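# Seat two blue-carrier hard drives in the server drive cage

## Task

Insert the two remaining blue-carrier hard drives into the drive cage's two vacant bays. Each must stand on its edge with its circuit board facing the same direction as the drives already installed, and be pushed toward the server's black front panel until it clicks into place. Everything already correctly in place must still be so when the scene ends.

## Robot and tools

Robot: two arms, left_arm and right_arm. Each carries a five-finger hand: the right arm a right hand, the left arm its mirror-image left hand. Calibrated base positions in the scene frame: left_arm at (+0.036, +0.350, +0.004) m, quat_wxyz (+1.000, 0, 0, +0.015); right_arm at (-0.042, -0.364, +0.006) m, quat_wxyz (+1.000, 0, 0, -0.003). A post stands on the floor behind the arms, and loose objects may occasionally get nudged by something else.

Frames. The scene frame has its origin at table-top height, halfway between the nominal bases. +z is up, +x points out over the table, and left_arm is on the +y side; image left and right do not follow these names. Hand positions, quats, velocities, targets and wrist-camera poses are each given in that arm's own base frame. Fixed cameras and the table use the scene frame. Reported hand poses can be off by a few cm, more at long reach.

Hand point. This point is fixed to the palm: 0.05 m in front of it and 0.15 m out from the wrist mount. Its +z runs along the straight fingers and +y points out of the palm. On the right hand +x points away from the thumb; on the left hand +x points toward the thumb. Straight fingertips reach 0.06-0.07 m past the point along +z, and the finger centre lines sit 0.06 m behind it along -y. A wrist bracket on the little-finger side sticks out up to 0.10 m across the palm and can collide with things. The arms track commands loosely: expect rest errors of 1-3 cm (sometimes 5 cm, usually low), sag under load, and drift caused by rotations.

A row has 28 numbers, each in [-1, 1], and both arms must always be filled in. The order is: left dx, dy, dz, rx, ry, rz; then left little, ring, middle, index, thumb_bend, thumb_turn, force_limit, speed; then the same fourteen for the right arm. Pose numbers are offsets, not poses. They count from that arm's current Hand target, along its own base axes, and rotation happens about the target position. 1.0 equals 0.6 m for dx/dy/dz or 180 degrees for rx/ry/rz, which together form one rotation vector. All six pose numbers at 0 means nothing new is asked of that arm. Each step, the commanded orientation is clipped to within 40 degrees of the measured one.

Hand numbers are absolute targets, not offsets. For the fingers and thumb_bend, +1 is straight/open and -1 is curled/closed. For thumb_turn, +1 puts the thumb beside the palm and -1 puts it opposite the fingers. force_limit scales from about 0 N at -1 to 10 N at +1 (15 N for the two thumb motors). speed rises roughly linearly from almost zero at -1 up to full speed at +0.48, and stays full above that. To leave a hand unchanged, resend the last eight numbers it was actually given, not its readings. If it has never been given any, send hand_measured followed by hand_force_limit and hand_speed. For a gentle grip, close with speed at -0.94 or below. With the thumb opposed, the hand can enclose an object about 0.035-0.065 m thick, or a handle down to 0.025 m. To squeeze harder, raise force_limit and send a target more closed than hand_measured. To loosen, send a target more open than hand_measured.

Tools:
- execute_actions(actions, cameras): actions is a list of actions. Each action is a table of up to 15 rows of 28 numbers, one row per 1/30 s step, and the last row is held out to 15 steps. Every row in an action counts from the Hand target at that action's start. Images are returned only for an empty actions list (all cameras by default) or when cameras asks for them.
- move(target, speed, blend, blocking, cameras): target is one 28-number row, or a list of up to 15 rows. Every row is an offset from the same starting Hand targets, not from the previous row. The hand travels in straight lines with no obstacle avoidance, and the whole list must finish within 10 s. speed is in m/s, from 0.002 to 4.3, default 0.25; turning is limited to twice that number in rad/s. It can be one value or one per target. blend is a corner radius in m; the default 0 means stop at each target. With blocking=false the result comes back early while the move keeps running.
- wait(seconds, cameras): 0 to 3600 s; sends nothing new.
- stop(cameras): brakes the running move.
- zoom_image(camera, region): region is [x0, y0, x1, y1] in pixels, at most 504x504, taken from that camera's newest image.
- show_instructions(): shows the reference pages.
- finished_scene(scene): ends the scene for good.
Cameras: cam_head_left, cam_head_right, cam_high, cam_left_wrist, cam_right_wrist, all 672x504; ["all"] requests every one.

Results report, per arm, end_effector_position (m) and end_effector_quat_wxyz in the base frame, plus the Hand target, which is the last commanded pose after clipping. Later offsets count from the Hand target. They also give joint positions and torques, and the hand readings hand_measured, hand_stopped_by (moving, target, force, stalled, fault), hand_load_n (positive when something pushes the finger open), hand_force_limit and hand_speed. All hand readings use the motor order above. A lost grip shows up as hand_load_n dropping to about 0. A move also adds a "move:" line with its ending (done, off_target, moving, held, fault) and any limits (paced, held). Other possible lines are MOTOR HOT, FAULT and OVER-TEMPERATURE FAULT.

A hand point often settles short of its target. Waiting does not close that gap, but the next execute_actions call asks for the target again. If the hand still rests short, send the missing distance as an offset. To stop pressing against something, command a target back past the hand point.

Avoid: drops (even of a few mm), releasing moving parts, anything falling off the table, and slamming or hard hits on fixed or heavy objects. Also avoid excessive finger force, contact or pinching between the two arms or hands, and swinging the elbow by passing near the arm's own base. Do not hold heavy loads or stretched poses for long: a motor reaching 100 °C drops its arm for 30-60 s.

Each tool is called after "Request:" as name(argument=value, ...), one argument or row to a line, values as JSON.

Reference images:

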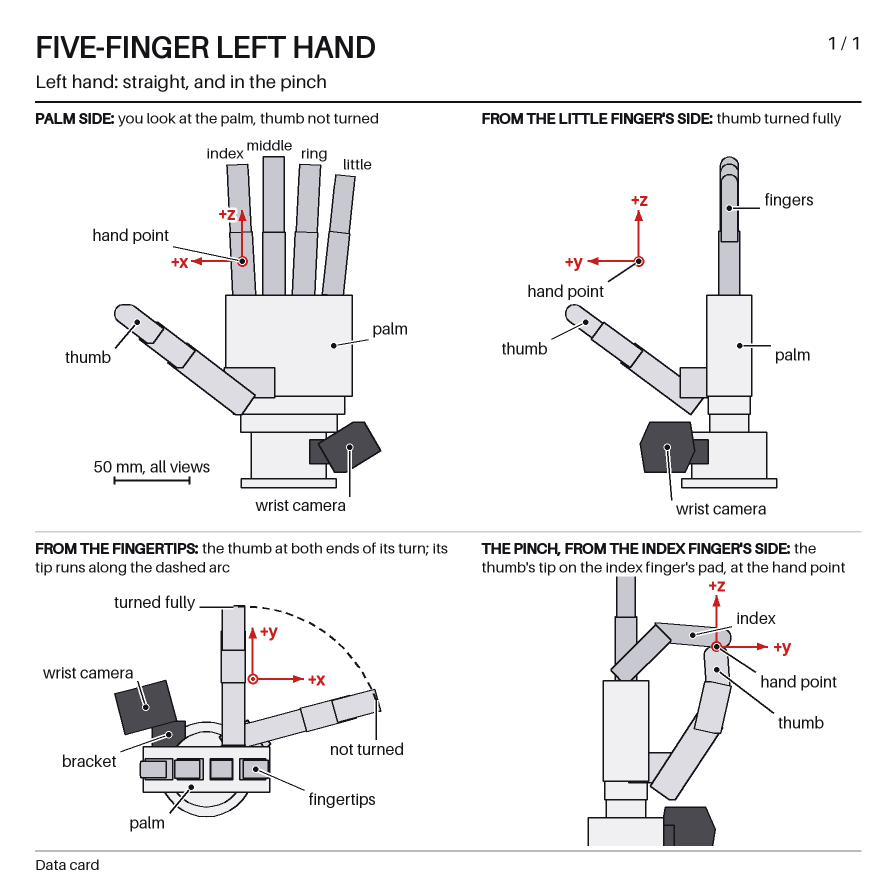

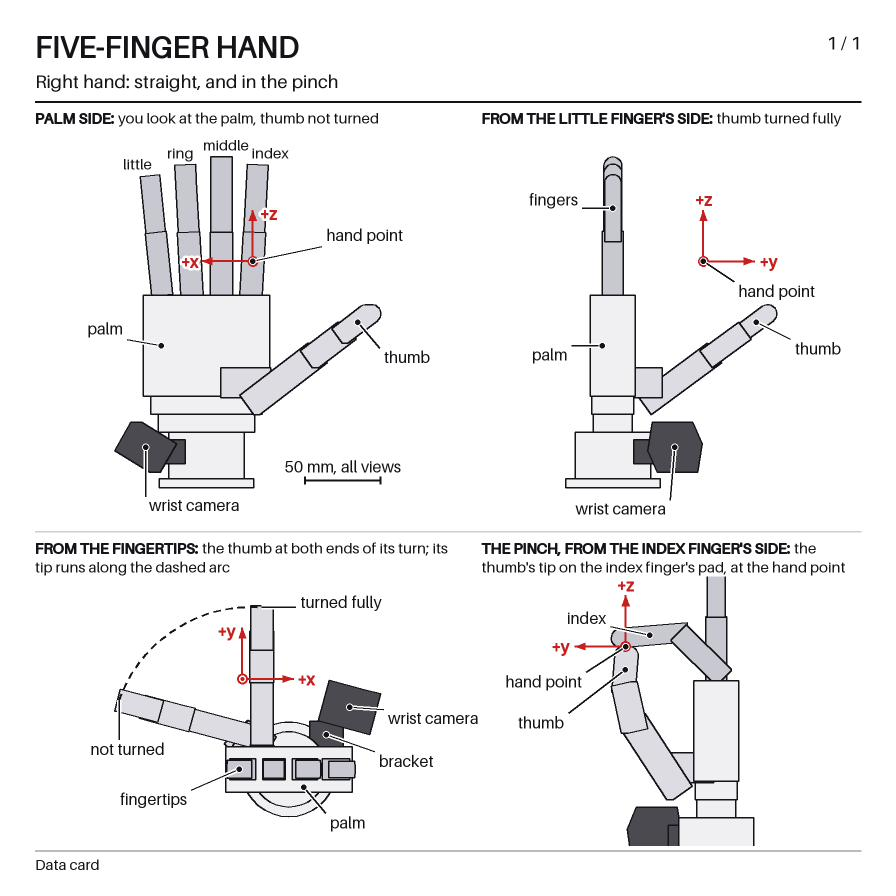

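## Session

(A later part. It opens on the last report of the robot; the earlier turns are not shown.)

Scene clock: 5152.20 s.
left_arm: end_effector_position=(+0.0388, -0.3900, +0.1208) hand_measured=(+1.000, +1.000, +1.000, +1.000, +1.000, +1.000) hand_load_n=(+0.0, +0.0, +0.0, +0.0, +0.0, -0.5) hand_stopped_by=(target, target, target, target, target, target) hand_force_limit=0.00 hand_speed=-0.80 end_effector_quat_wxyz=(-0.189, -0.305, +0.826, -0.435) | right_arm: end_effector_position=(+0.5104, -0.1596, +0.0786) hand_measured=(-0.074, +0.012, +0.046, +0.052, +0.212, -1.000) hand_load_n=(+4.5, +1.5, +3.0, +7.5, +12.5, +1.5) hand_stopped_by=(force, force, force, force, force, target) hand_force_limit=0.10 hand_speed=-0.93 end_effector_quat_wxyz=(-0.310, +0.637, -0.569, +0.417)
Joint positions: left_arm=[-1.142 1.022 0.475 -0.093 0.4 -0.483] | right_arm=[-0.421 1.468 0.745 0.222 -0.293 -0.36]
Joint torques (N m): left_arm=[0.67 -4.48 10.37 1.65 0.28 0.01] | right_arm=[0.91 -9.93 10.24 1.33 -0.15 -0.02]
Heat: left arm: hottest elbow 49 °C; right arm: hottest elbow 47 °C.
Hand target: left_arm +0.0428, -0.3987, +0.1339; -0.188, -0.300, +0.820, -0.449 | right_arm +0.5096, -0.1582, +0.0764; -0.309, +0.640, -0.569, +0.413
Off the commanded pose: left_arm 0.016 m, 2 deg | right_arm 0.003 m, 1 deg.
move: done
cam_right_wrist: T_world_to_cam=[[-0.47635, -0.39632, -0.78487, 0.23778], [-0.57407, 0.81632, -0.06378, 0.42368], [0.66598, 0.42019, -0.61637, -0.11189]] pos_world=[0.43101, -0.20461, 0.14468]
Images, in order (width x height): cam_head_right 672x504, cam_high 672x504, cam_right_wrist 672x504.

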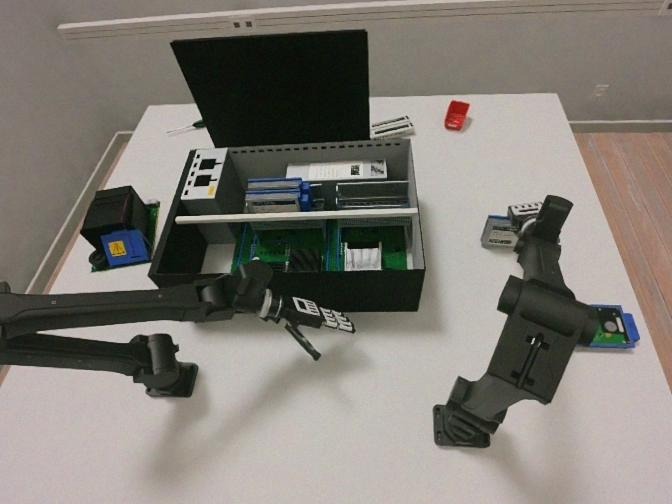

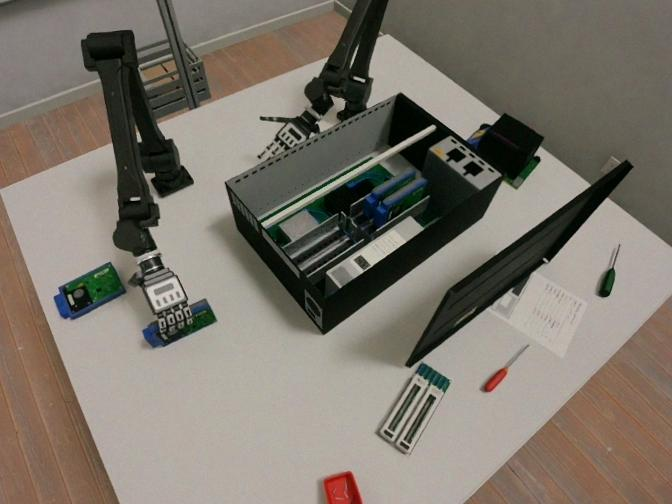

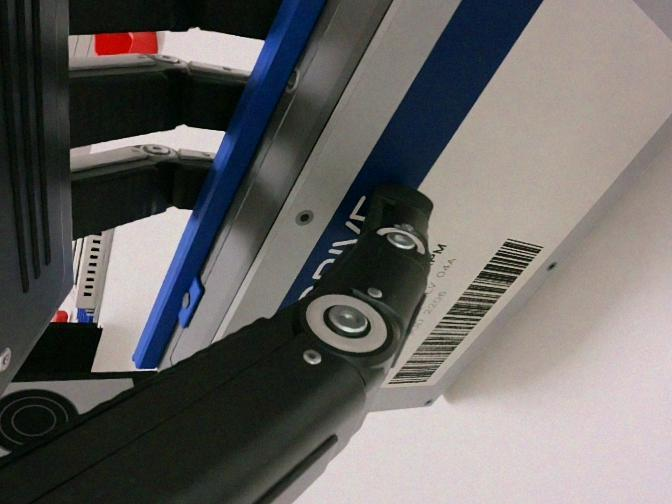

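Request:
execute_actions(
  actions=[
    [[0,0,0,0,0,0,1,1,1,1,1,1,0,-0.8, 0,0,0,0,0,0,0.15,0.15,0.15,0.15,0.35,-1,0.1,-0.93]],
    [[0,0,0,0,0,0,1,1,1,1,1,1,0,-0.8, 0,0,0,0,0,0,0.15,0.15,0.15,0.15,0.35,-1,0.1,-0.93]],
  ],
  cameras=["cam_high","cam_head_right","cam_right_wrist"],
)

Scene clock: 5165.73 s.
left_arm: end_effector_position=(+0.0388, -0.3900, +0.1208) hand_measured=(+1.000, +1.000, +1.000, +1.000, +1.000, +1.000) hand_load_n=(+0.0, +0.0, +0.0, +0.0, +0.0, +0.0) hand_stopped_by=(target, target, target, target, target, target) hand_force_limit=0.00 hand_speed=-0.80 end_effector_quat_wxyz=(-0.189, -0.305, +0.826, -0.435) | right_arm: end_effector_position=(+0.5099, -0.1596, +0.0783) hand_measured=(+0.150, +0.150, +0.150, +0.150, +0.350, -1.000) hand_load_n=(+0.0, +0.0, +0.0, +0.0, +0.5, +0.0) hand_stopped_by=(target, target, target, target, target, target) hand_force_limit=0.10 hand_speed=-0.93 end_effector_quat_wxyz=(-0.309, +0.637, -0.570, +0.416)
Joint positions: left_arm=[-1.142 1.022 0.475 -0.093 0.4 -0.483] | right_arm=[-0.421 1.468 0.745 0.22 -0.292 -0.36]
Joint torques (N m): left_arm=[0.73 -4.48 10.39 1.63 0.28 0.01] | right_arm=[0.62 -9.82 10.28 1.48 -0.1 -0.05]
Heat: left arm: hottest elbow 49 °C; right arm: hottest elbow 47 °C.
Hand target: left_arm +0.0428, -0.3987, +0.1339; -0.188, -0.300, +0.820, -0.449 | right_arm +0.5096, -0.1585, +0.0766; -0.309, +0.640, -0.569, +0.414
Off the commanded pose: left_arm 0.016 m, 2 deg | right_arm 0.002 m, 0 deg.
Step readings (end_effector_position of left_arm | right_arm):
0: (+0.0388, -0.3900, +0.1208) | (+0.5104, -0.1596, +0.0786)
1: (+0.0388, -0.3900, +0.1208) | (+0.5104, -0.1596, +0.0786)
2: (+0.0388, -0.3900, +0.1208) | (+0.5104, -0.1596, +0.0786)
4: (+0.0388, -0.3900, +0.1208) | (+0.5103, -0.1598, +0.0788)
8: (+0.0388, -0.3900, +0.1208) | (+0.5103, -0.1598, +0.0788)
15: (+0.0388, -0.3900, +0.1208) | (+0.5099, -0.1596, +0.0783)
16: (+0.0388, -0.3900, +0.1208) | (+0.5099, -0.1596, +0.0783)
17: (+0.0388, -0.3900, +0.1208) | (+0.5099, -0.1596, +0.0783)
19: (+0.0388, -0.3900, +0.1208) | (+0.5099, -0.1596, +0.0783)
23: (+0.0388, -0.3900, +0.1208) | (+0.5099, -0.1596, +0.0783)
30: (+0.0388, -0.3900, +0.1208) | (+0.5099, -0.1596, +0.0783)
cam_right_wrist: T_world_to_cam=[[-0.4783, -0.39537, -0.78417, 0.23833], [-0.57362, 0.81678, -0.06193, 0.42316], [0.66497, 0.42019, -0.61745, -0.11111]] pos_world=[0.43061, -0.20471, 0.14448]
Images, in order (width x height): cam_head_right 672x504, cam_high 672x504, cam_right_wrist 672x504.

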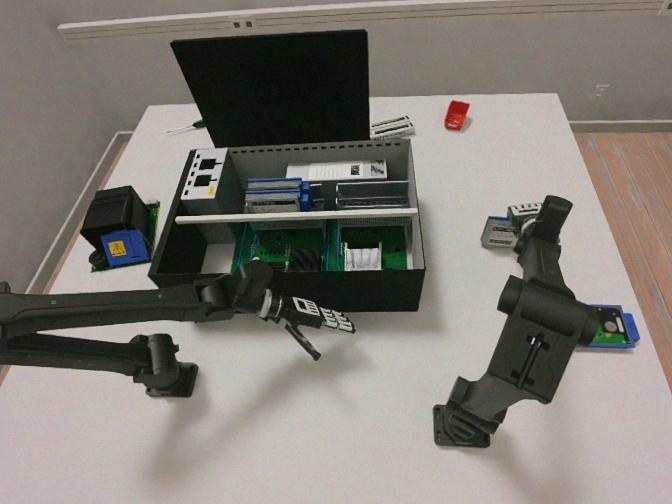

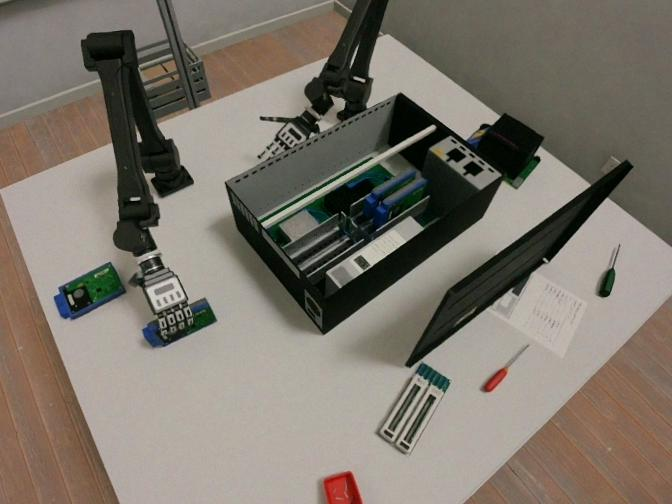

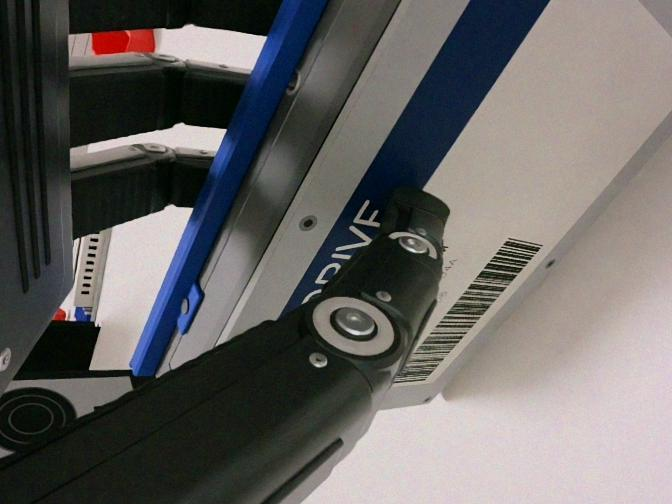

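Request:
execute_actions(
  actions=[
    [[0,0,0,0,0,0,1,1,1,1,1,1,0,-0.8, 0,0,0,0,0,0,0.5,0.5,0.5,0.5,0.7,-1,0.1,-0.9]],
    [[0,0,0,0,0,0,1,1,1,1,1,1,0,-0.8, 0,0,0,0,0,0,0.5,0.5,0.5,0.5,0.7,-1,0.1,-0.9]],
    [[0,0,0,0,0,0,1,1,1,1,1,1,0,-0.8, 0,0,0,0,0,0,0.8,0.8,0.8,0.8,1,-1,0.1,-0.9]],
    [[0,0,0,0,0,0,1,1,1,1,1,1,0,-0.8, 0,0,0,0,0,0,0.8,0.8,0.8,0.8,1,-1,0.1,-0.9]],
  ],
  cameras=["cam_head_right","cam_high","cam_right_wrist"],
)

Scene clock: 5177.17 s.
left_arm: end_effector_position=(+0.0388, -0.3900, +0.1208) hand_measured=(+1.000, +1.000, +1.000, +1.000, +1.000, +1.000) hand_load_n=(+0.0, +0.0, +0.0, +0.0, +0.0, +0.0) hand_stopped_by=(target, target, target, target, target, target) hand_force_limit=0.00 hand_speed=-0.80 end_effector_quat_wxyz=(-0.189, -0.305, +0.826, -0.435) | right_arm: end_effector_position=(+0.5087, -0.1591, +0.0769) hand_measured=(+0.800, +0.800, +0.800, +0.800, +1.000, -1.000) hand_load_n=(+0.0, +0.0, +0.0, +0.0, +0.0, +0.0) hand_stopped_by=(target, target, target, target, target, target) hand_force_limit=0.10 hand_speed=-0.90 end_effector_quat_wxyz=(-0.308, +0.638, -0.571, +0.414)
Joint positions: left_arm=[-1.142 1.022 0.475 -0.093 0.4 -0.483] | right_arm=[-0.421 1.468 0.745 0.212 -0.292 -0.36]
Joint torques (N m): left_arm=[0.73 -4.42 10.39 1.63 0.28 0.01] | right_arm=[0.91 -10.64 10.11 1.61 -0.15 0.02]
Heat: left arm: hottest elbow 49 °C; right arm: hottest elbow 48 °C.
Hand target: left_arm +0.0428, -0.3987, +0.1339; -0.188, -0.300, +0.820, -0.449 | right_arm +0.5096, -0.1584, +0.0766; -0.309, +0.640, -0.569, +0.414
Off the commanded pose: left_arm 0.016 m, 2 deg | right_arm 0.001 m, 0 deg.
Step readings (end_effector_position of left_arm | right_arm):
0: (+0.0388, -0.3900, +0.1208) | (+0.5099, -0.1596, +0.0783)
1: (+0.0388, -0.3900, +0.1208) | (+0.5099, -0.1596, +0.0783)
2: (+0.0388, -0.3900, +0.1208) | (+0.5099, -0.1596, +0.0783)
4: (+0.0388, -0.3900, +0.1208) | (+0.5099, -0.1596, +0.0783)
8: (+0.0388, -0.3900, +0.1208) | (+0.5099, -0.1596, +0.0783)
15: (+0.0388, -0.3900, +0.1208) | (+0.5099, -0.1596, +0.0783)
16: (+0.0388, -0.3900, +0.1208) | (+0.5099, -0.1596, +0.0783)
17: (+0.0388, -0.3900, +0.1208) | (+0.5099, -0.1596, +0.0783)
19: (+0.0388, -0.3900, +0.1208) | (+0.5099, -0.1596, +0.0783)
23: (+0.0388, -0.3900, +0.1208) | (+0.5099, -0.1596, +0.0783)
30: (+0.0388, -0.3900, +0.1208) | (+0.5099, -0.1596, +0.0783)
31: (+0.0388, -0.3900, +0.1208) | (+0.5098, -0.1596, +0.0782)
32: (+0.0388, -0.3900, +0.1208) | (+0.5097, -0.1596, +0.0781)
34: (+0.0388, -0.3900, +0.1208) | (+0.5097, -0.1596, +0.0780)
38: (+0.0388, -0.3900, +0.1208) | (+0.5096, -0.1595, +0.0780)
45: (+0.0388, -0.3900, +0.1208) | (+0.5095, -0.1595, +0.0778)
46: (+0.0388, -0.3900, +0.1208) | (+0.5095, -0.1595, +0.0778)
47: (+0.0388, -0.3900, +0.1208) | (+0.5094, -0.1594, +0.0777)
49: (+0.0388, -0.3900, +0.1208) | (+0.5094, -0.1594, +0.0777)
53: (+0.0388, -0.3900, +0.1208) | (+0.5094, -0.1594, +0.0777)
60: (+0.0388, -0.3900, +0.1208) | (+0.5093, -0.1594, +0.0776)
cam_right_wrist: T_world_to_cam=[[-0.48349, -0.39304, -0.78215, 0.23973], [-0.57406, 0.81692, -0.05566, 0.42162], [0.66083, 0.42209, -0.6206, -0.10875]] pos_world=[0.4298, -0.20431, 0.14348]

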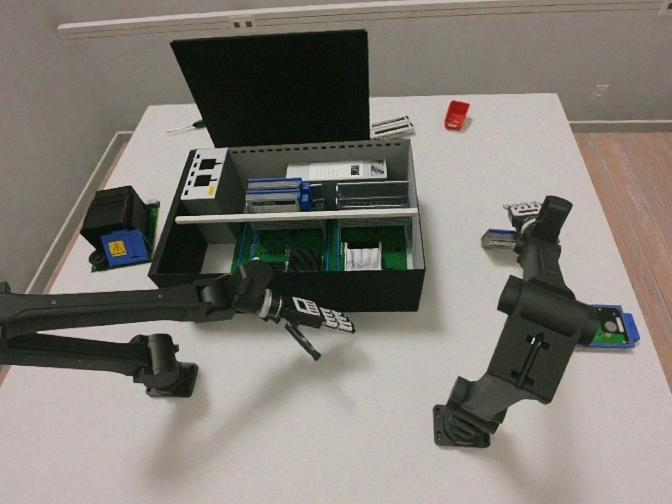

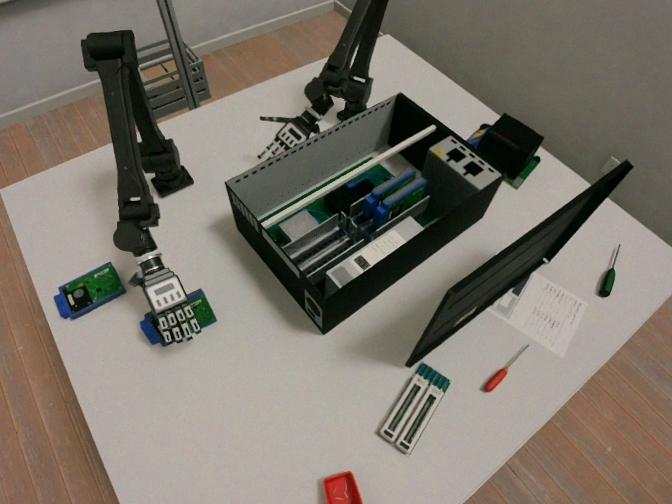

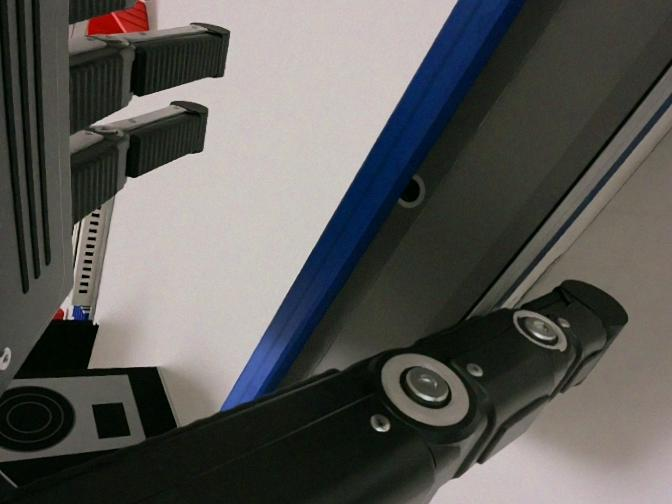

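Request:
zoom_image(
  camera="cam_head_right",
  region=[460, 190, 580, 280],
)

Request:
zoom_image(
  camera="cam_high",
  region=[120, 260, 240, 350],
)

Scaled by 4.200 from the camera's image (finer frame: 960x720).

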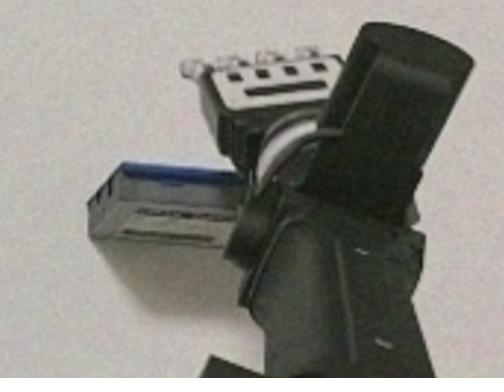

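Scaled by 4.200 from the camera's image (finer frame: 960x720).

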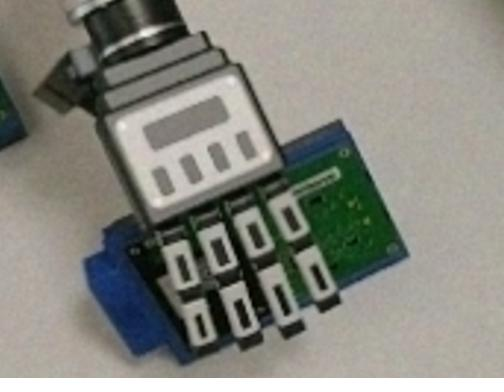

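Request:
execute_actions(
  actions=[
    [[0,0,0,0,0,0,1,1,1,1,1,1,0,-0.8, 0,0,0,0,0,0,0.5,0.5,0.5,0.5,0.7,-1,0.1,-0.9]],
    [[0,0,0,0,0,0,1,1,1,1,1,1,0,-0.8, 0,0,0,0,0,0,0.5,0.5,0.5,0.5,0.7,-1,0.1,-0.9]],
    [[0,0,0,0,0,0,1,1,1,1,1,1,0,-0.8, 0,0,0,0,0,0,0.5,0.5,0.5,0.5,0.7,-1,0.1,-0.9]],
  ],
  cameras=["cam_head_right","cam_high","cam_right_wrist"],
)

Request:
zoom_image(
  camera="cam_head_right",
  region=[460, 190, 580, 280],
)

Scene clock: 5197.70 s.
left_arm: end_effector_position=(+0.0388, -0.3900, +0.1208) hand_measured=(+1.000, +1.000, +1.000, +1.000, +1.000, +1.000) hand_load_n=(+0.0, +0.0, +0.0, +0.0, +0.0, +0.0) hand_stopped_by=(target, target, target, target, target, target) hand_force_limit=0.00 hand_speed=-0.80 end_effector_quat_wxyz=(-0.189, -0.305, +0.826, -0.435) | right_arm: end_effector_position=(+0.5087, -0.1591, +0.0769) hand_measured=(+0.500, +0.500, +0.500, +0.500, +0.702, -1.000) hand_load_n=(+0.0, +0.0, +0.0, +0.0, +1.5, +0.0) hand_stopped_by=(target, target, target, target, target, target) hand_force_limit=0.10 hand_speed=-0.90 end_effector_quat_wxyz=(-0.308, +0.638, -0.571, +0.414)
Joint positions: left_arm=[-1.142 1.022 0.475 -0.093 0.4 -0.483] | right_arm=[-0.421 1.468 0.745 0.212 -0.292 -0.36]
Joint torques (N m): left_arm=[0.73 -4.48 10.4 1.63 0.28 0.01] | right_arm=[1.26 -10.46 10.11 1.69 -0.11 0.03]
Heat: left arm: hottest elbow 49 °C; right arm: hottest elbow 48 °C.
Hand target: left_arm +0.0428, -0.3987, +0.1339; -0.188, -0.300, +0.820, -0.449 | right_arm +0.5096, -0.1584, +0.0766; -0.309, +0.640, -0.569, +0.414
Off the commanded pose: left_arm 0.016 m, 2 deg | right_arm 0.001 m, 0 deg.
Step readings (end_effector_position of left_arm | right_arm):
0: (+0.0388, -0.3900, +0.1208) | (+0.5087, -0.1591, +0.0769)
1: (+0.0388, -0.3900, +0.1208) | (+0.5087, -0.1591, +0.0769)
2: (+0.0388, -0.3900, +0.1208) | (+0.5087, -0.1591, +0.0769)
4: (+0.0388, -0.3900, +0.1208) | (+0.5087, -0.1591, +0.0769)
8: (+0.0388, -0.3900, +0.1208) | (+0.5087, -0.1591, +0.0769)
15: (+0.0388, -0.3900, +0.1208) | (+0.5087, -0.1591, +0.0769)
16: (+0.0388, -0.3900, +0.1208) | (+0.5087, -0.1591, +0.0769)
17: (+0.0388, -0.3900, +0.1208) | (+0.5087, -0.1591, +0.0769)
19: (+0.0388, -0.3900, +0.1208) | (+0.5087, -0.1591, +0.0769)
23: (+0.0388, -0.3900, +0.1208) | (+0.5087, -0.1591, +0.0769)
30: (+0.0388, -0.3900, +0.1208) | (+0.5087, -0.1591, +0.0769)
31: (+0.0388, -0.3900, +0.1208) | (+0.5087, -0.1591, +0.0769)
32: (+0.0388, -0.3900, +0.1208) | (+0.5087, -0.1591, +0.0769)
34: (+0.0388, -0.3900, +0.1208) | (+0.5087, -0.1591, +0.0769)
38: (+0.0388, -0.3900, +0.1208) | (+0.5087, -0.1591, +0.0769)
45: (+0.0388, -0.3900, +0.1208) | (+0.5087, -0.1591, +0.0769)
cam_right_wrist: T_world_to_cam=[[-0.48349, -0.39304, -0.78215, 0.23973], [-0.57406, 0.81692, -0.05566, 0.42162], [0.66083, 0.42209, -0.6206, -0.10875]] pos_world=[0.4298, -0.20431, 0.14348]

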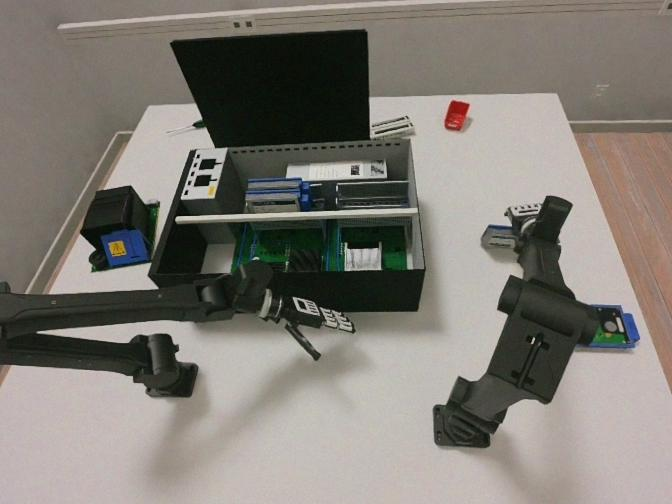

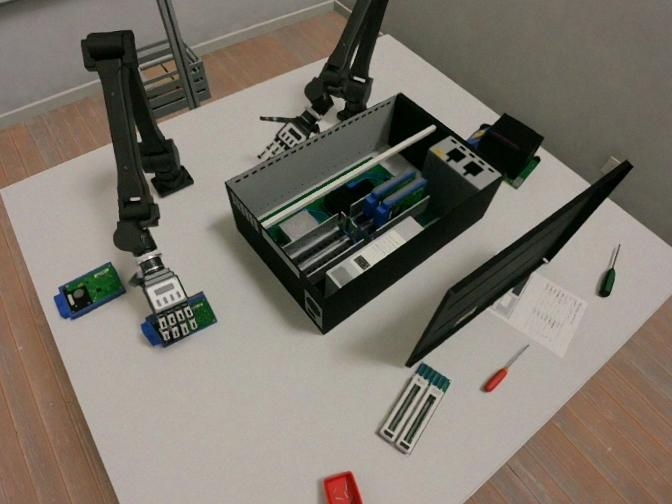

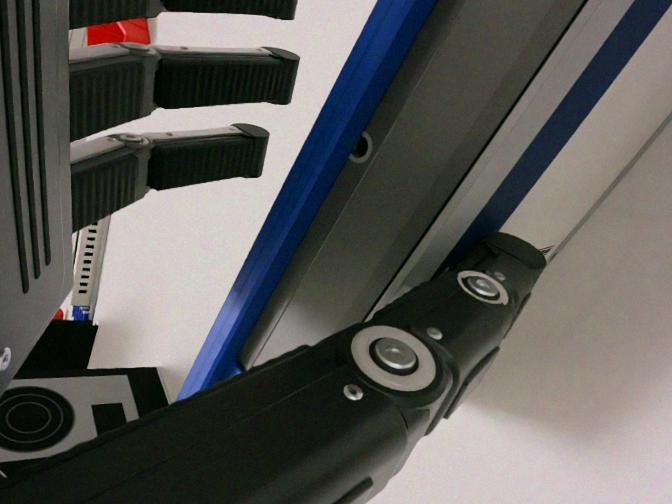

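Scaled by 4.200 from the camera's image (finer frame: 960x720).

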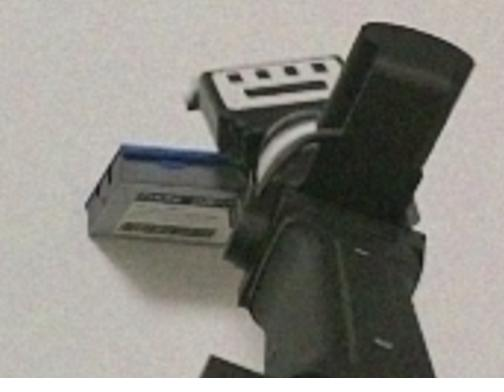

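Request:
execute_actions(
  actions=[
    [[0,0,0,0,0,0,1,1,1,1,1,1,0,-0.8, 0,0,0,0,0,0,0.3,0.3,0.3,0.3,0.45,-1,0.1,-0.9]],
    [[0,0,0,0,0,0,1,1,1,1,1,1,0,-0.8, 0,0,0,0,0,0,0.3,0.3,0.3,0.3,0.45,-1,0.1,-0.9]],
    [[0,0,0,0,0,0,1,1,1,1,1,1,0,-0.8, 0,0,0,0,0,0,0.15,0.15,0.15,0.15,0.3,-1,-0.3,-0.93]],
    [[0,0,0,0,0,0,1,1,1,1,1,1,0,-0.8, 0,0,0,0,0,0,0.15,0.15,0.15,0.15,0.3,-1,-0.3,-0.93]],
    [[0,0,0,0,0,0,1,1,1,1,1,1,0,-0.8, 0,0,0,0,0,0,0.15,0.15,0.15,0.15,0.3,-1,-0.3,-0.93]],
  ],
  cameras=["cam_head_right","cam_high","cam_right_wrist"],
)

Request:
zoom_image(
  camera="cam_head_right",
  region=[460, 190, 580, 280],
)

Request:
zoom_image(
  camera="cam_high",
  region=[120, 260, 240, 350],
)

Scene clock: 5246.10 s.
left_arm: end_effector_position=(+0.0388, -0.3900, +0.1208) hand_measured=(+1.000, +1.000, +1.000, +1.000, +1.000, +1.000) hand_load_n=(+0.0, +0.0, +0.0, +0.0, +0.0, +0.0) hand_stopped_by=(target, target, target, target, target, target) hand_force_limit=0.00 hand_speed=-0.80 end_effector_quat_wxyz=(-0.189, -0.305, +0.826, -0.435) | right_arm: end_effector_position=(+0.5087, -0.1591, +0.0769) hand_measured=(+0.150, +0.150, +0.150, +0.150, +0.300, -1.000) hand_load_n=(+0.0, +0.0, +0.0, +0.0, +1.0, +0.0) hand_stopped_by=(target, target, target, target, target, target) hand_force_limit=-0.30 hand_speed=-0.93 end_effector_quat_wxyz=(-0.308, +0.638, -0.571, +0.414)
Joint positions: left_arm=[-1.142 1.022 0.475 -0.093 0.4 -0.483] | right_arm=[-0.421 1.468 0.745 0.212 -0.292 -0.36]
Joint torques (N m): left_arm=[0.73 -4.42 10.39 1.63 0.28 0.01] | right_arm=[0.79 -10.58 9.92 1.55 -0.12 -0.07]
Heat: left arm: hottest elbow 49 °C; right arm: hottest elbow 48 °C.
Hand target: left_arm +0.0428, -0.3987, +0.1339; -0.188, -0.300, +0.820, -0.449 | right_arm +0.5096, -0.1584, +0.0766; -0.309, +0.640, -0.569, +0.414
Off the commanded pose: left_arm 0.016 m, 2 deg | right_arm 0.001 m, 0 deg.
Step readings (end_effector_position of left_arm | right_arm):
0: (+0.0388, -0.3900, +0.1208) | (+0.5087, -0.1591, +0.0769)
1: (+0.0388, -0.3900, +0.1208) | (+0.5087, -0.1591, +0.0769)
2: (+0.0388, -0.3900, +0.1208) | (+0.5087, -0.1591, +0.0769)
4: (+0.0388, -0.3900, +0.1208) | (+0.5087, -0.1591, +0.0769)
8: (+0.0388, -0.3900, +0.1208) | (+0.5087, -0.1591, +0.0769)
15: (+0.0388, -0.3900, +0.1208) | (+0.5087, -0.1591, +0.0769)
16: (+0.0388, -0.3900, +0.1208) | (+0.5087, -0.1591, +0.0769)
17: (+0.0388, -0.3900, +0.1208) | (+0.5087, -0.1591, +0.0769)
19: (+0.0388, -0.3900, +0.1208) | (+0.5087, -0.1591, +0.0769)
23: (+0.0388, -0.3900, +0.1208) | (+0.5087, -0.1591, +0.0769)
30: (+0.0388, -0.3900, +0.1208) | (+0.5087, -0.1591, +0.0769)
31: (+0.0388, -0.3900, +0.1208) | (+0.5087, -0.1591, +0.0769)
32: (+0.0388, -0.3900, +0.1208) | (+0.5087, -0.1591, +0.0769)
34: (+0.0388, -0.3900, +0.1208) | (+0.5087, -0.1591, +0.0769)
38: (+0.0388, -0.3900, +0.1208) | (+0.5087, -0.1591, +0.0769)
45: (+0.0388, -0.3900, +0.1208) | (+0.5087, -0.1591, +0.0769)
46: (+0.0388, -0.3900, +0.1208) | (+0.5087, -0.1591, +0.0769)
47: (+0.0388, -0.3900, +0.1208) | (+0.5087, -0.1591, +0.0769)
49: (+0.0388, -0.3900, +0.1208) | (+0.5087, -0.1591, +0.0769)
53: (+0.0388, -0.3900, +0.1208) | (+0.5087, -0.1591, +0.0769)
60: (+0.0388, -0.3900, +0.1208) | (+0.5087, -0.1591, +0.0769)
61: (+0.0388, -0.3900, +0.1208) | (+0.5087, -0.1591, +0.0769)
62: (+0.0388, -0.3900, +0.1208) | (+0.5087, -0.1591, +0.0769)
64: (+0.0388, -0.3900, +0.1208) | (+0.5087, -0.1591, +0.0769)
68: (+0.0388, -0.3900, +0.1208) | (+0.5087, -0.1591, +0.0769)
75: (+0.0388, -0.3900, +0.1208) | (+0.5087, -0.1591, +0.0769)
cam_right_wrist: T_world_to_cam=[[-0.48349, -0.39304, -0.78215, 0.23973], [-0.57406, 0.81692, -0.05566, 0.42162], [0.66083, 0.42209, -0.6206, -0.10875]] pos_world=[0.4298, -0.20431, 0.14348]

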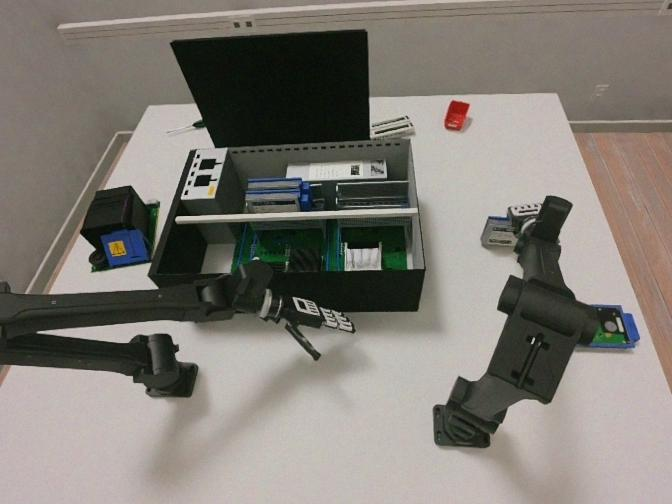

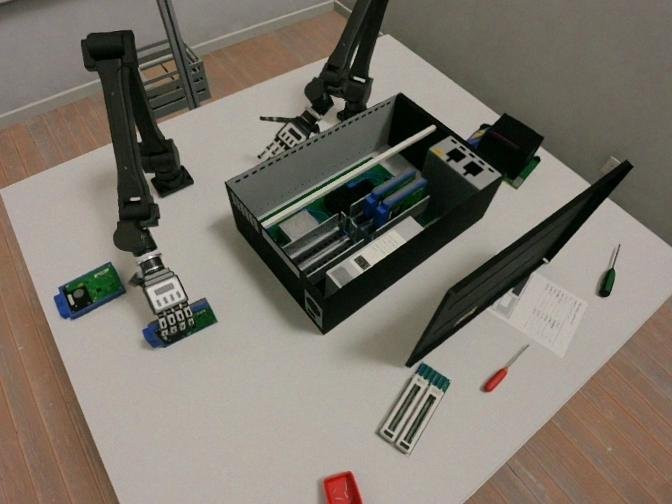

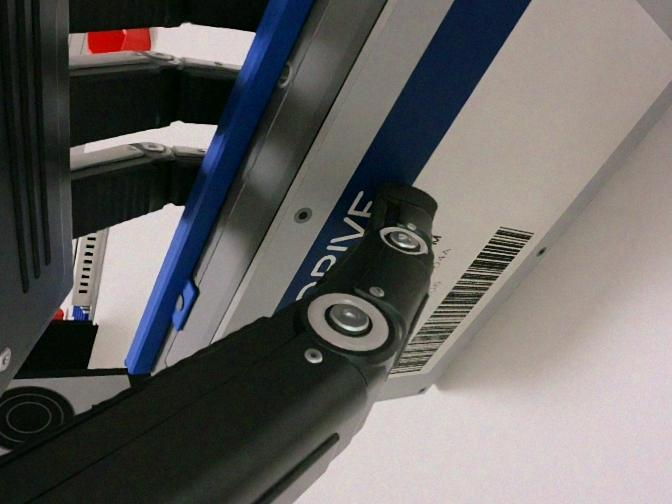

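Scaled by 4.200 from the camera's image (finer frame: 960x720).

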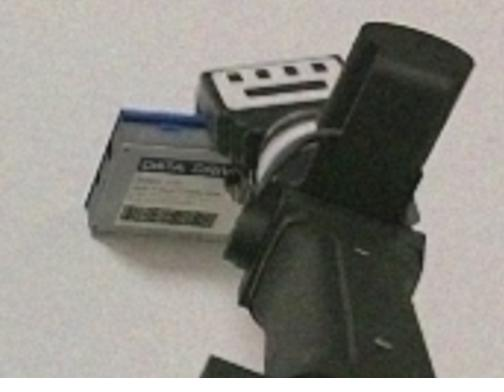

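Scaled by 4.200 from the camera's image (finer frame: 960x720).

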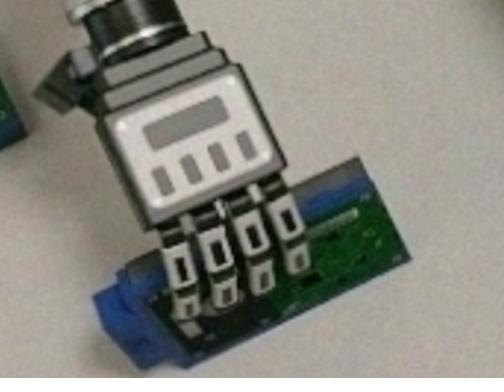

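Request:
move(
  target=[0,0,0,0,0,0,1,1,1,1,1,1,0,-0.8, -0.001,-0.03,0.007,0.0567,0.0057,-0.0353,0.15,0.15,0.15,0.15,0.3,-1,-0.3,-0.93],
  speed=0.03,
  cameras=["cam_head_right","cam_high","cam_right_wrist"],
)

Request:
zoom_image(
  camera="cam_head_right",
  region=[460, 190, 580, 280],
)

Request:
zoom_image(
  camera="cam_high",
  region=[120, 260, 240, 350],
)

Scene clock: 5293.57 s.
left_arm: end_effector_position=(+0.0388, -0.3900, +0.1208) hand_measured=(+1.000, +1.000, +1.000, +1.000, +1.000, +1.000) hand_load_n=(+0.0, +0.0, +0.0, +0.0, +0.0, +0.0) hand_stopped_by=(target, target, target, target, target, target) hand_force_limit=0.00 hand_speed=-0.80 end_effector_quat_wxyz=(-0.189, -0.305, +0.826, -0.435) | right_arm: end_effector_position=(+0.4920, -0.1645, +0.0648) hand_measured=(+0.150, +0.150, +0.150, +0.150, +0.300, -1.000) hand_load_n=(+0.0, +0.0, +0.0, +0.0, +0.5, +0.0) hand_stopped_by=(target, target, target, target, target, target) hand_force_limit=-0.30 hand_speed=-0.93 end_effector_quat_wxyz=(-0.329, +0.591, -0.642, +0.362)
Joint positions: left_arm=[-1.142 1.022 0.475 -0.093 0.4 -0.483] | right_arm=[-0.474 1.477 0.745 0.148 -0.327 -0.215]
Joint torques (N m): left_arm=[0.67 -4.48 10.4 1.63 0.28 0.01] | right_arm=[0.09 -9.29 14.3 1.06 -0.27 0.18]
Heat: left arm: hottest elbow 49 °C; right arm: hottest elbow 49 °C.
Hand target: left_arm +0.0428, -0.3987, +0.1339; -0.188, -0.300, +0.820, -0.449 | right_arm +0.5091, -0.1762, +0.0808; -0.336, +0.581, -0.641, +0.372
Off the commanded pose: left_arm 0.016 m, 2 deg | right_arm 0.026 m, 2 deg.
move: off_target (right_arm)
cam_right_wrist: T_world_to_cam=[[-0.54977, -0.20565, -0.80961, 0.28536], [-0.49265, 0.86254, 0.11544, 0.37216], [0.67458, 0.46231, -0.57551, -0.10598]] pos_world=[0.41172, -0.21332, 0.12708]

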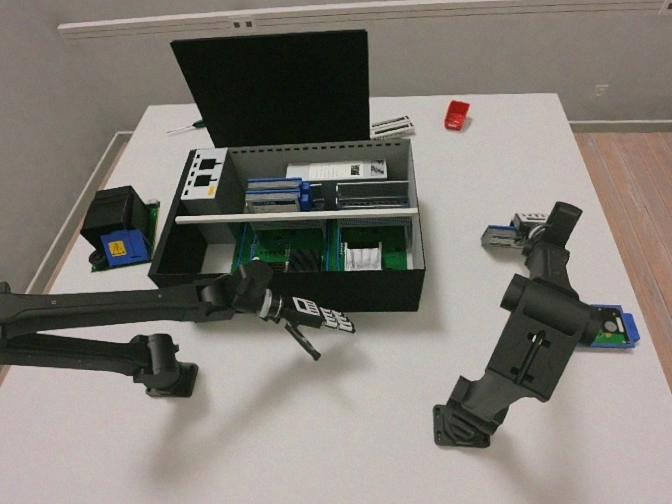

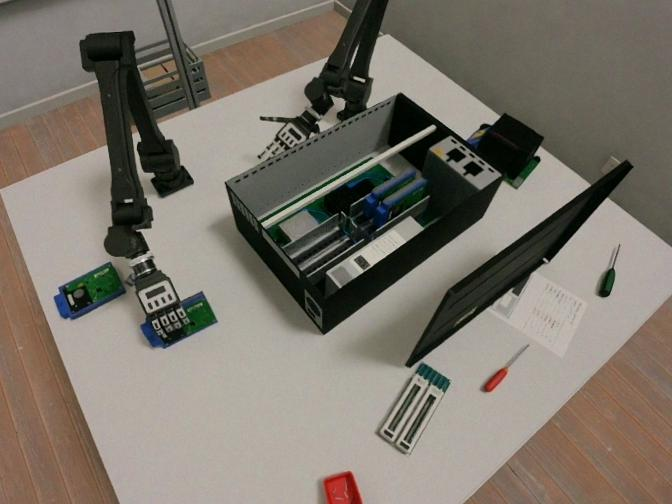

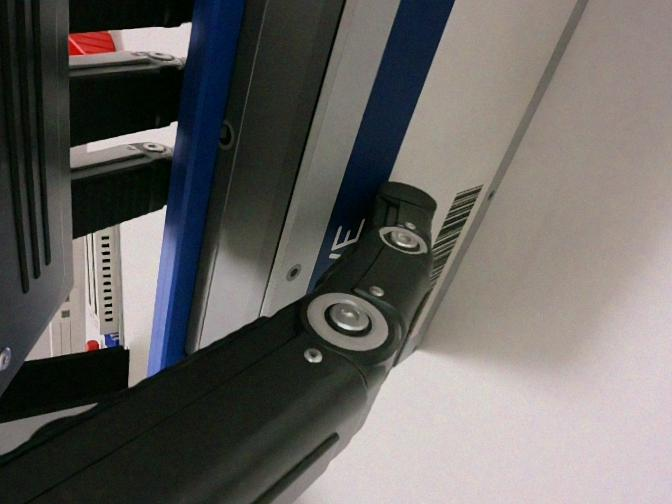

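Scaled by 4.200 from the camera's image (finer frame: 960x720).

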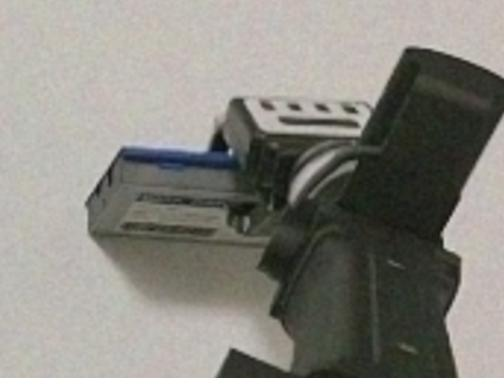

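Scaled by 4.200 from the camera's image (finer frame: 960x720).

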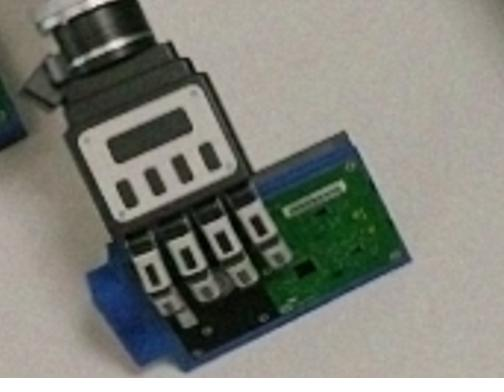

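Request:
move(
  target=[0,0,0,0,0,0,1,1,1,1,1,1,0,-0.8, 0.02,-0.008,0.017,0.004,0,0,0.15,0.15,0.15,0.15,0.3,-1,-0.3,-0.93],
  speed=0.03,
  cameras=["cam_high","cam_right_wrist"],
)

Request:
zoom_image(
  camera="cam_high",
  region=[120, 260, 240, 350],
)

Scene clock: 5304.13 s.
left_arm: end_effector_position=(+0.0388, -0.3900, +0.1208) hand_measured=(+1.000, +1.000, +1.000, +1.000, +1.000, +1.000) hand_load_n=(+0.0, -0.5, +0.0, +0.0, +0.0, +0.0) hand_stopped_by=(target, target, target, target, target, target) hand_force_limit=0.00 hand_speed=-0.80 end_effector_quat_wxyz=(-0.189, -0.305, +0.826, -0.435) | right_arm: end_effector_position=(+0.4947, -0.1653, +0.0656) hand_measured=(+0.150, +0.150, +0.150, +0.150, +0.300, -1.000) hand_load_n=(+0.0, +0.0, +0.0, +0.0, +2.0, +0.0) hand_stopped_by=(target, target, target, target, target, target) hand_force_limit=-0.30 hand_speed=-0.93 end_effector_quat_wxyz=(+0.329, -0.591, +0.650, -0.348)
Joint positions: left_arm=[-1.142 1.022 0.475 -0.093 0.4 -0.483] | right_arm=[-0.477 1.487 0.774 0.102 -0.334 -0.206]
Joint torques (N m): left_arm=[0.67 -4.48 10.39 1.62 0.28 0.01] | right_arm=[0.09 -9.7 15.97 1.39 -0.25 0.19]
Heat: left arm: hottest elbow 49 °C; right arm: hottest elbow 50 °C.
Hand target: left_arm +0.0428, -0.3987, +0.1339; -0.188, -0.300, +0.820, -0.449 | right_arm +0.5210, -0.1811, +0.0910; +0.340, -0.579, +0.643, -0.368
Off the commanded pose: left_arm 0.016 m, 2 deg | right_arm 0.040 m, 3 deg.
move: off_target (right_arm)
cam_right_wrist: T_world_to_cam=[[-0.56752, -0.18561, -0.80216, 0.29891], [-0.48844, 0.86021, 0.14653, 0.36963], [0.66283, 0.47497, -0.57885, -0.09887]] pos_world=[0.41571, -0.21552, 0.12839]

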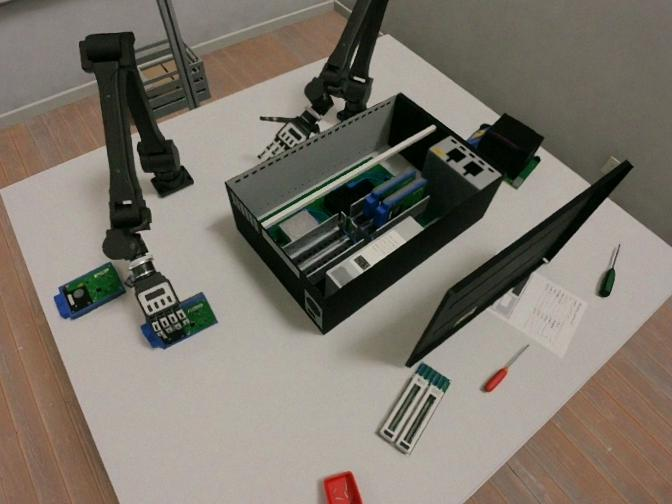

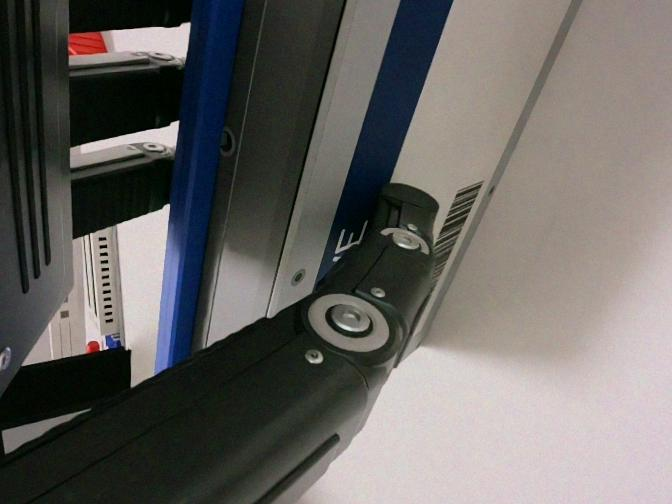

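Scaled by 4.200 from the camera's image (finer frame: 960x720).

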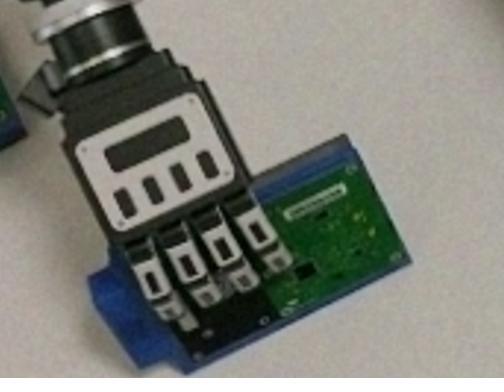

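Request:
move(
  target=[0,0,0,0,0,0,1,1,1,1,1,1,0,-0.8, 0.02,-0.013,0.01,0,0,0,0.15,0.15,0.15,0.15,0.3,-1,-0.3,-0.93],
  speed=0.03,
  cameras=["cam_high","cam_right_wrist"],
)

Request:
zoom_image(
  camera="cam_high",
  region=[120, 260, 240, 350],
)

Scene clock: 5312.57 s.
left_arm: end_effector_position=(+0.0388, -0.3900, +0.1208) hand_measured=(+1.000, +1.000, +1.000, +1.000, +1.000, +1.000) hand_load_n=(+0.0, +0.0, +0.0, +0.0, +0.0, -0.5) hand_stopped_by=(target, target, target, target, target, target) hand_force_limit=0.00 hand_speed=-0.80 end_effector_quat_wxyz=(-0.189, -0.305, +0.826, -0.435) | right_arm: end_effector_position=(+0.5055, -0.1718, +0.0688) hand_measured=(+0.150, +0.150, +0.150, +0.150, +0.300, -1.000) hand_load_n=(+0.0, +0.0, +0.0, +0.0, +1.5, +0.0) hand_stopped_by=(target, target, target, target, target, target) hand_force_limit=-0.30 hand_speed=-0.93 end_effector_quat_wxyz=(+0.328, -0.591, +0.652, -0.345)
Joint positions: left_arm=[-1.142 1.022 0.475 -0.093 0.4 -0.483] | right_arm=[-0.479 1.512 0.817 0.077 -0.336 -0.206]
Joint torques (N m): left_arm=[0.73 -4.42 10.37 1.63 0.28 0.01] | right_arm=[0.79 -10.58 16.36 1.35 -0.26 0.15]
Heat: left arm: hottest elbow 49 °C; right arm: hottest elbow 52 °C.
Hand target: left_arm +0.0428, -0.3987, +0.1339; -0.188, -0.300, +0.820, -0.449 | right_arm +0.5331, -0.1889, +0.0970; +0.340, -0.579, +0.643, -0.368
Off the commanded pose: left_arm 0.016 m, 2 deg | right_arm 0.043 m, 3 deg.
move: off_target (right_arm)
cam_right_wrist: T_world_to_cam=[[-0.57224, -0.18177, -0.79969, 0.30935], [-0.48728, 0.85969, 0.15327, 0.37893], [0.65963, 0.47738, -0.58052, -0.09891]] pos_world=[0.42691, -0.22232, 0.13189]

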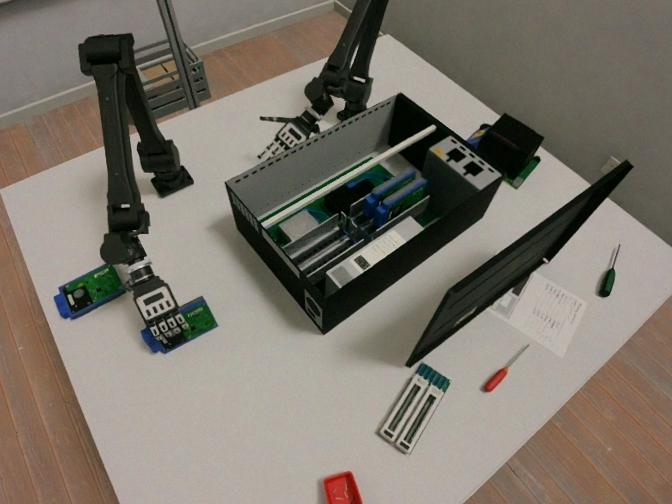

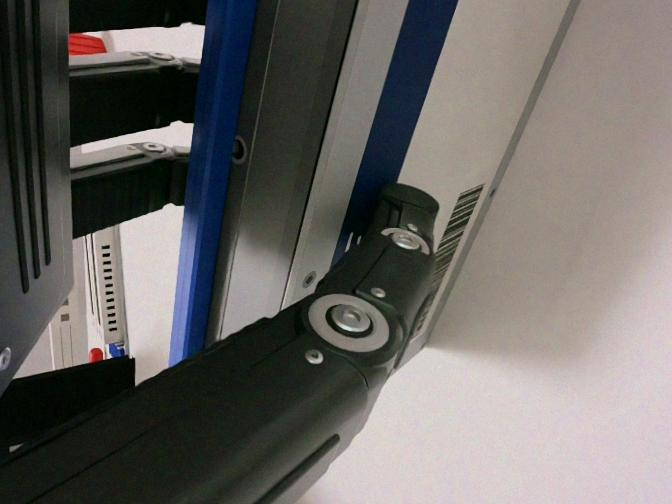

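Scaled by 4.200 from the camera's image (finer frame: 960x720).

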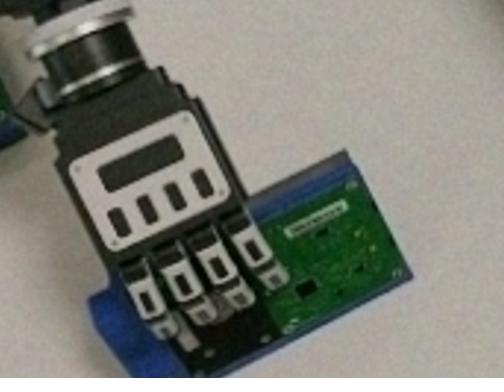

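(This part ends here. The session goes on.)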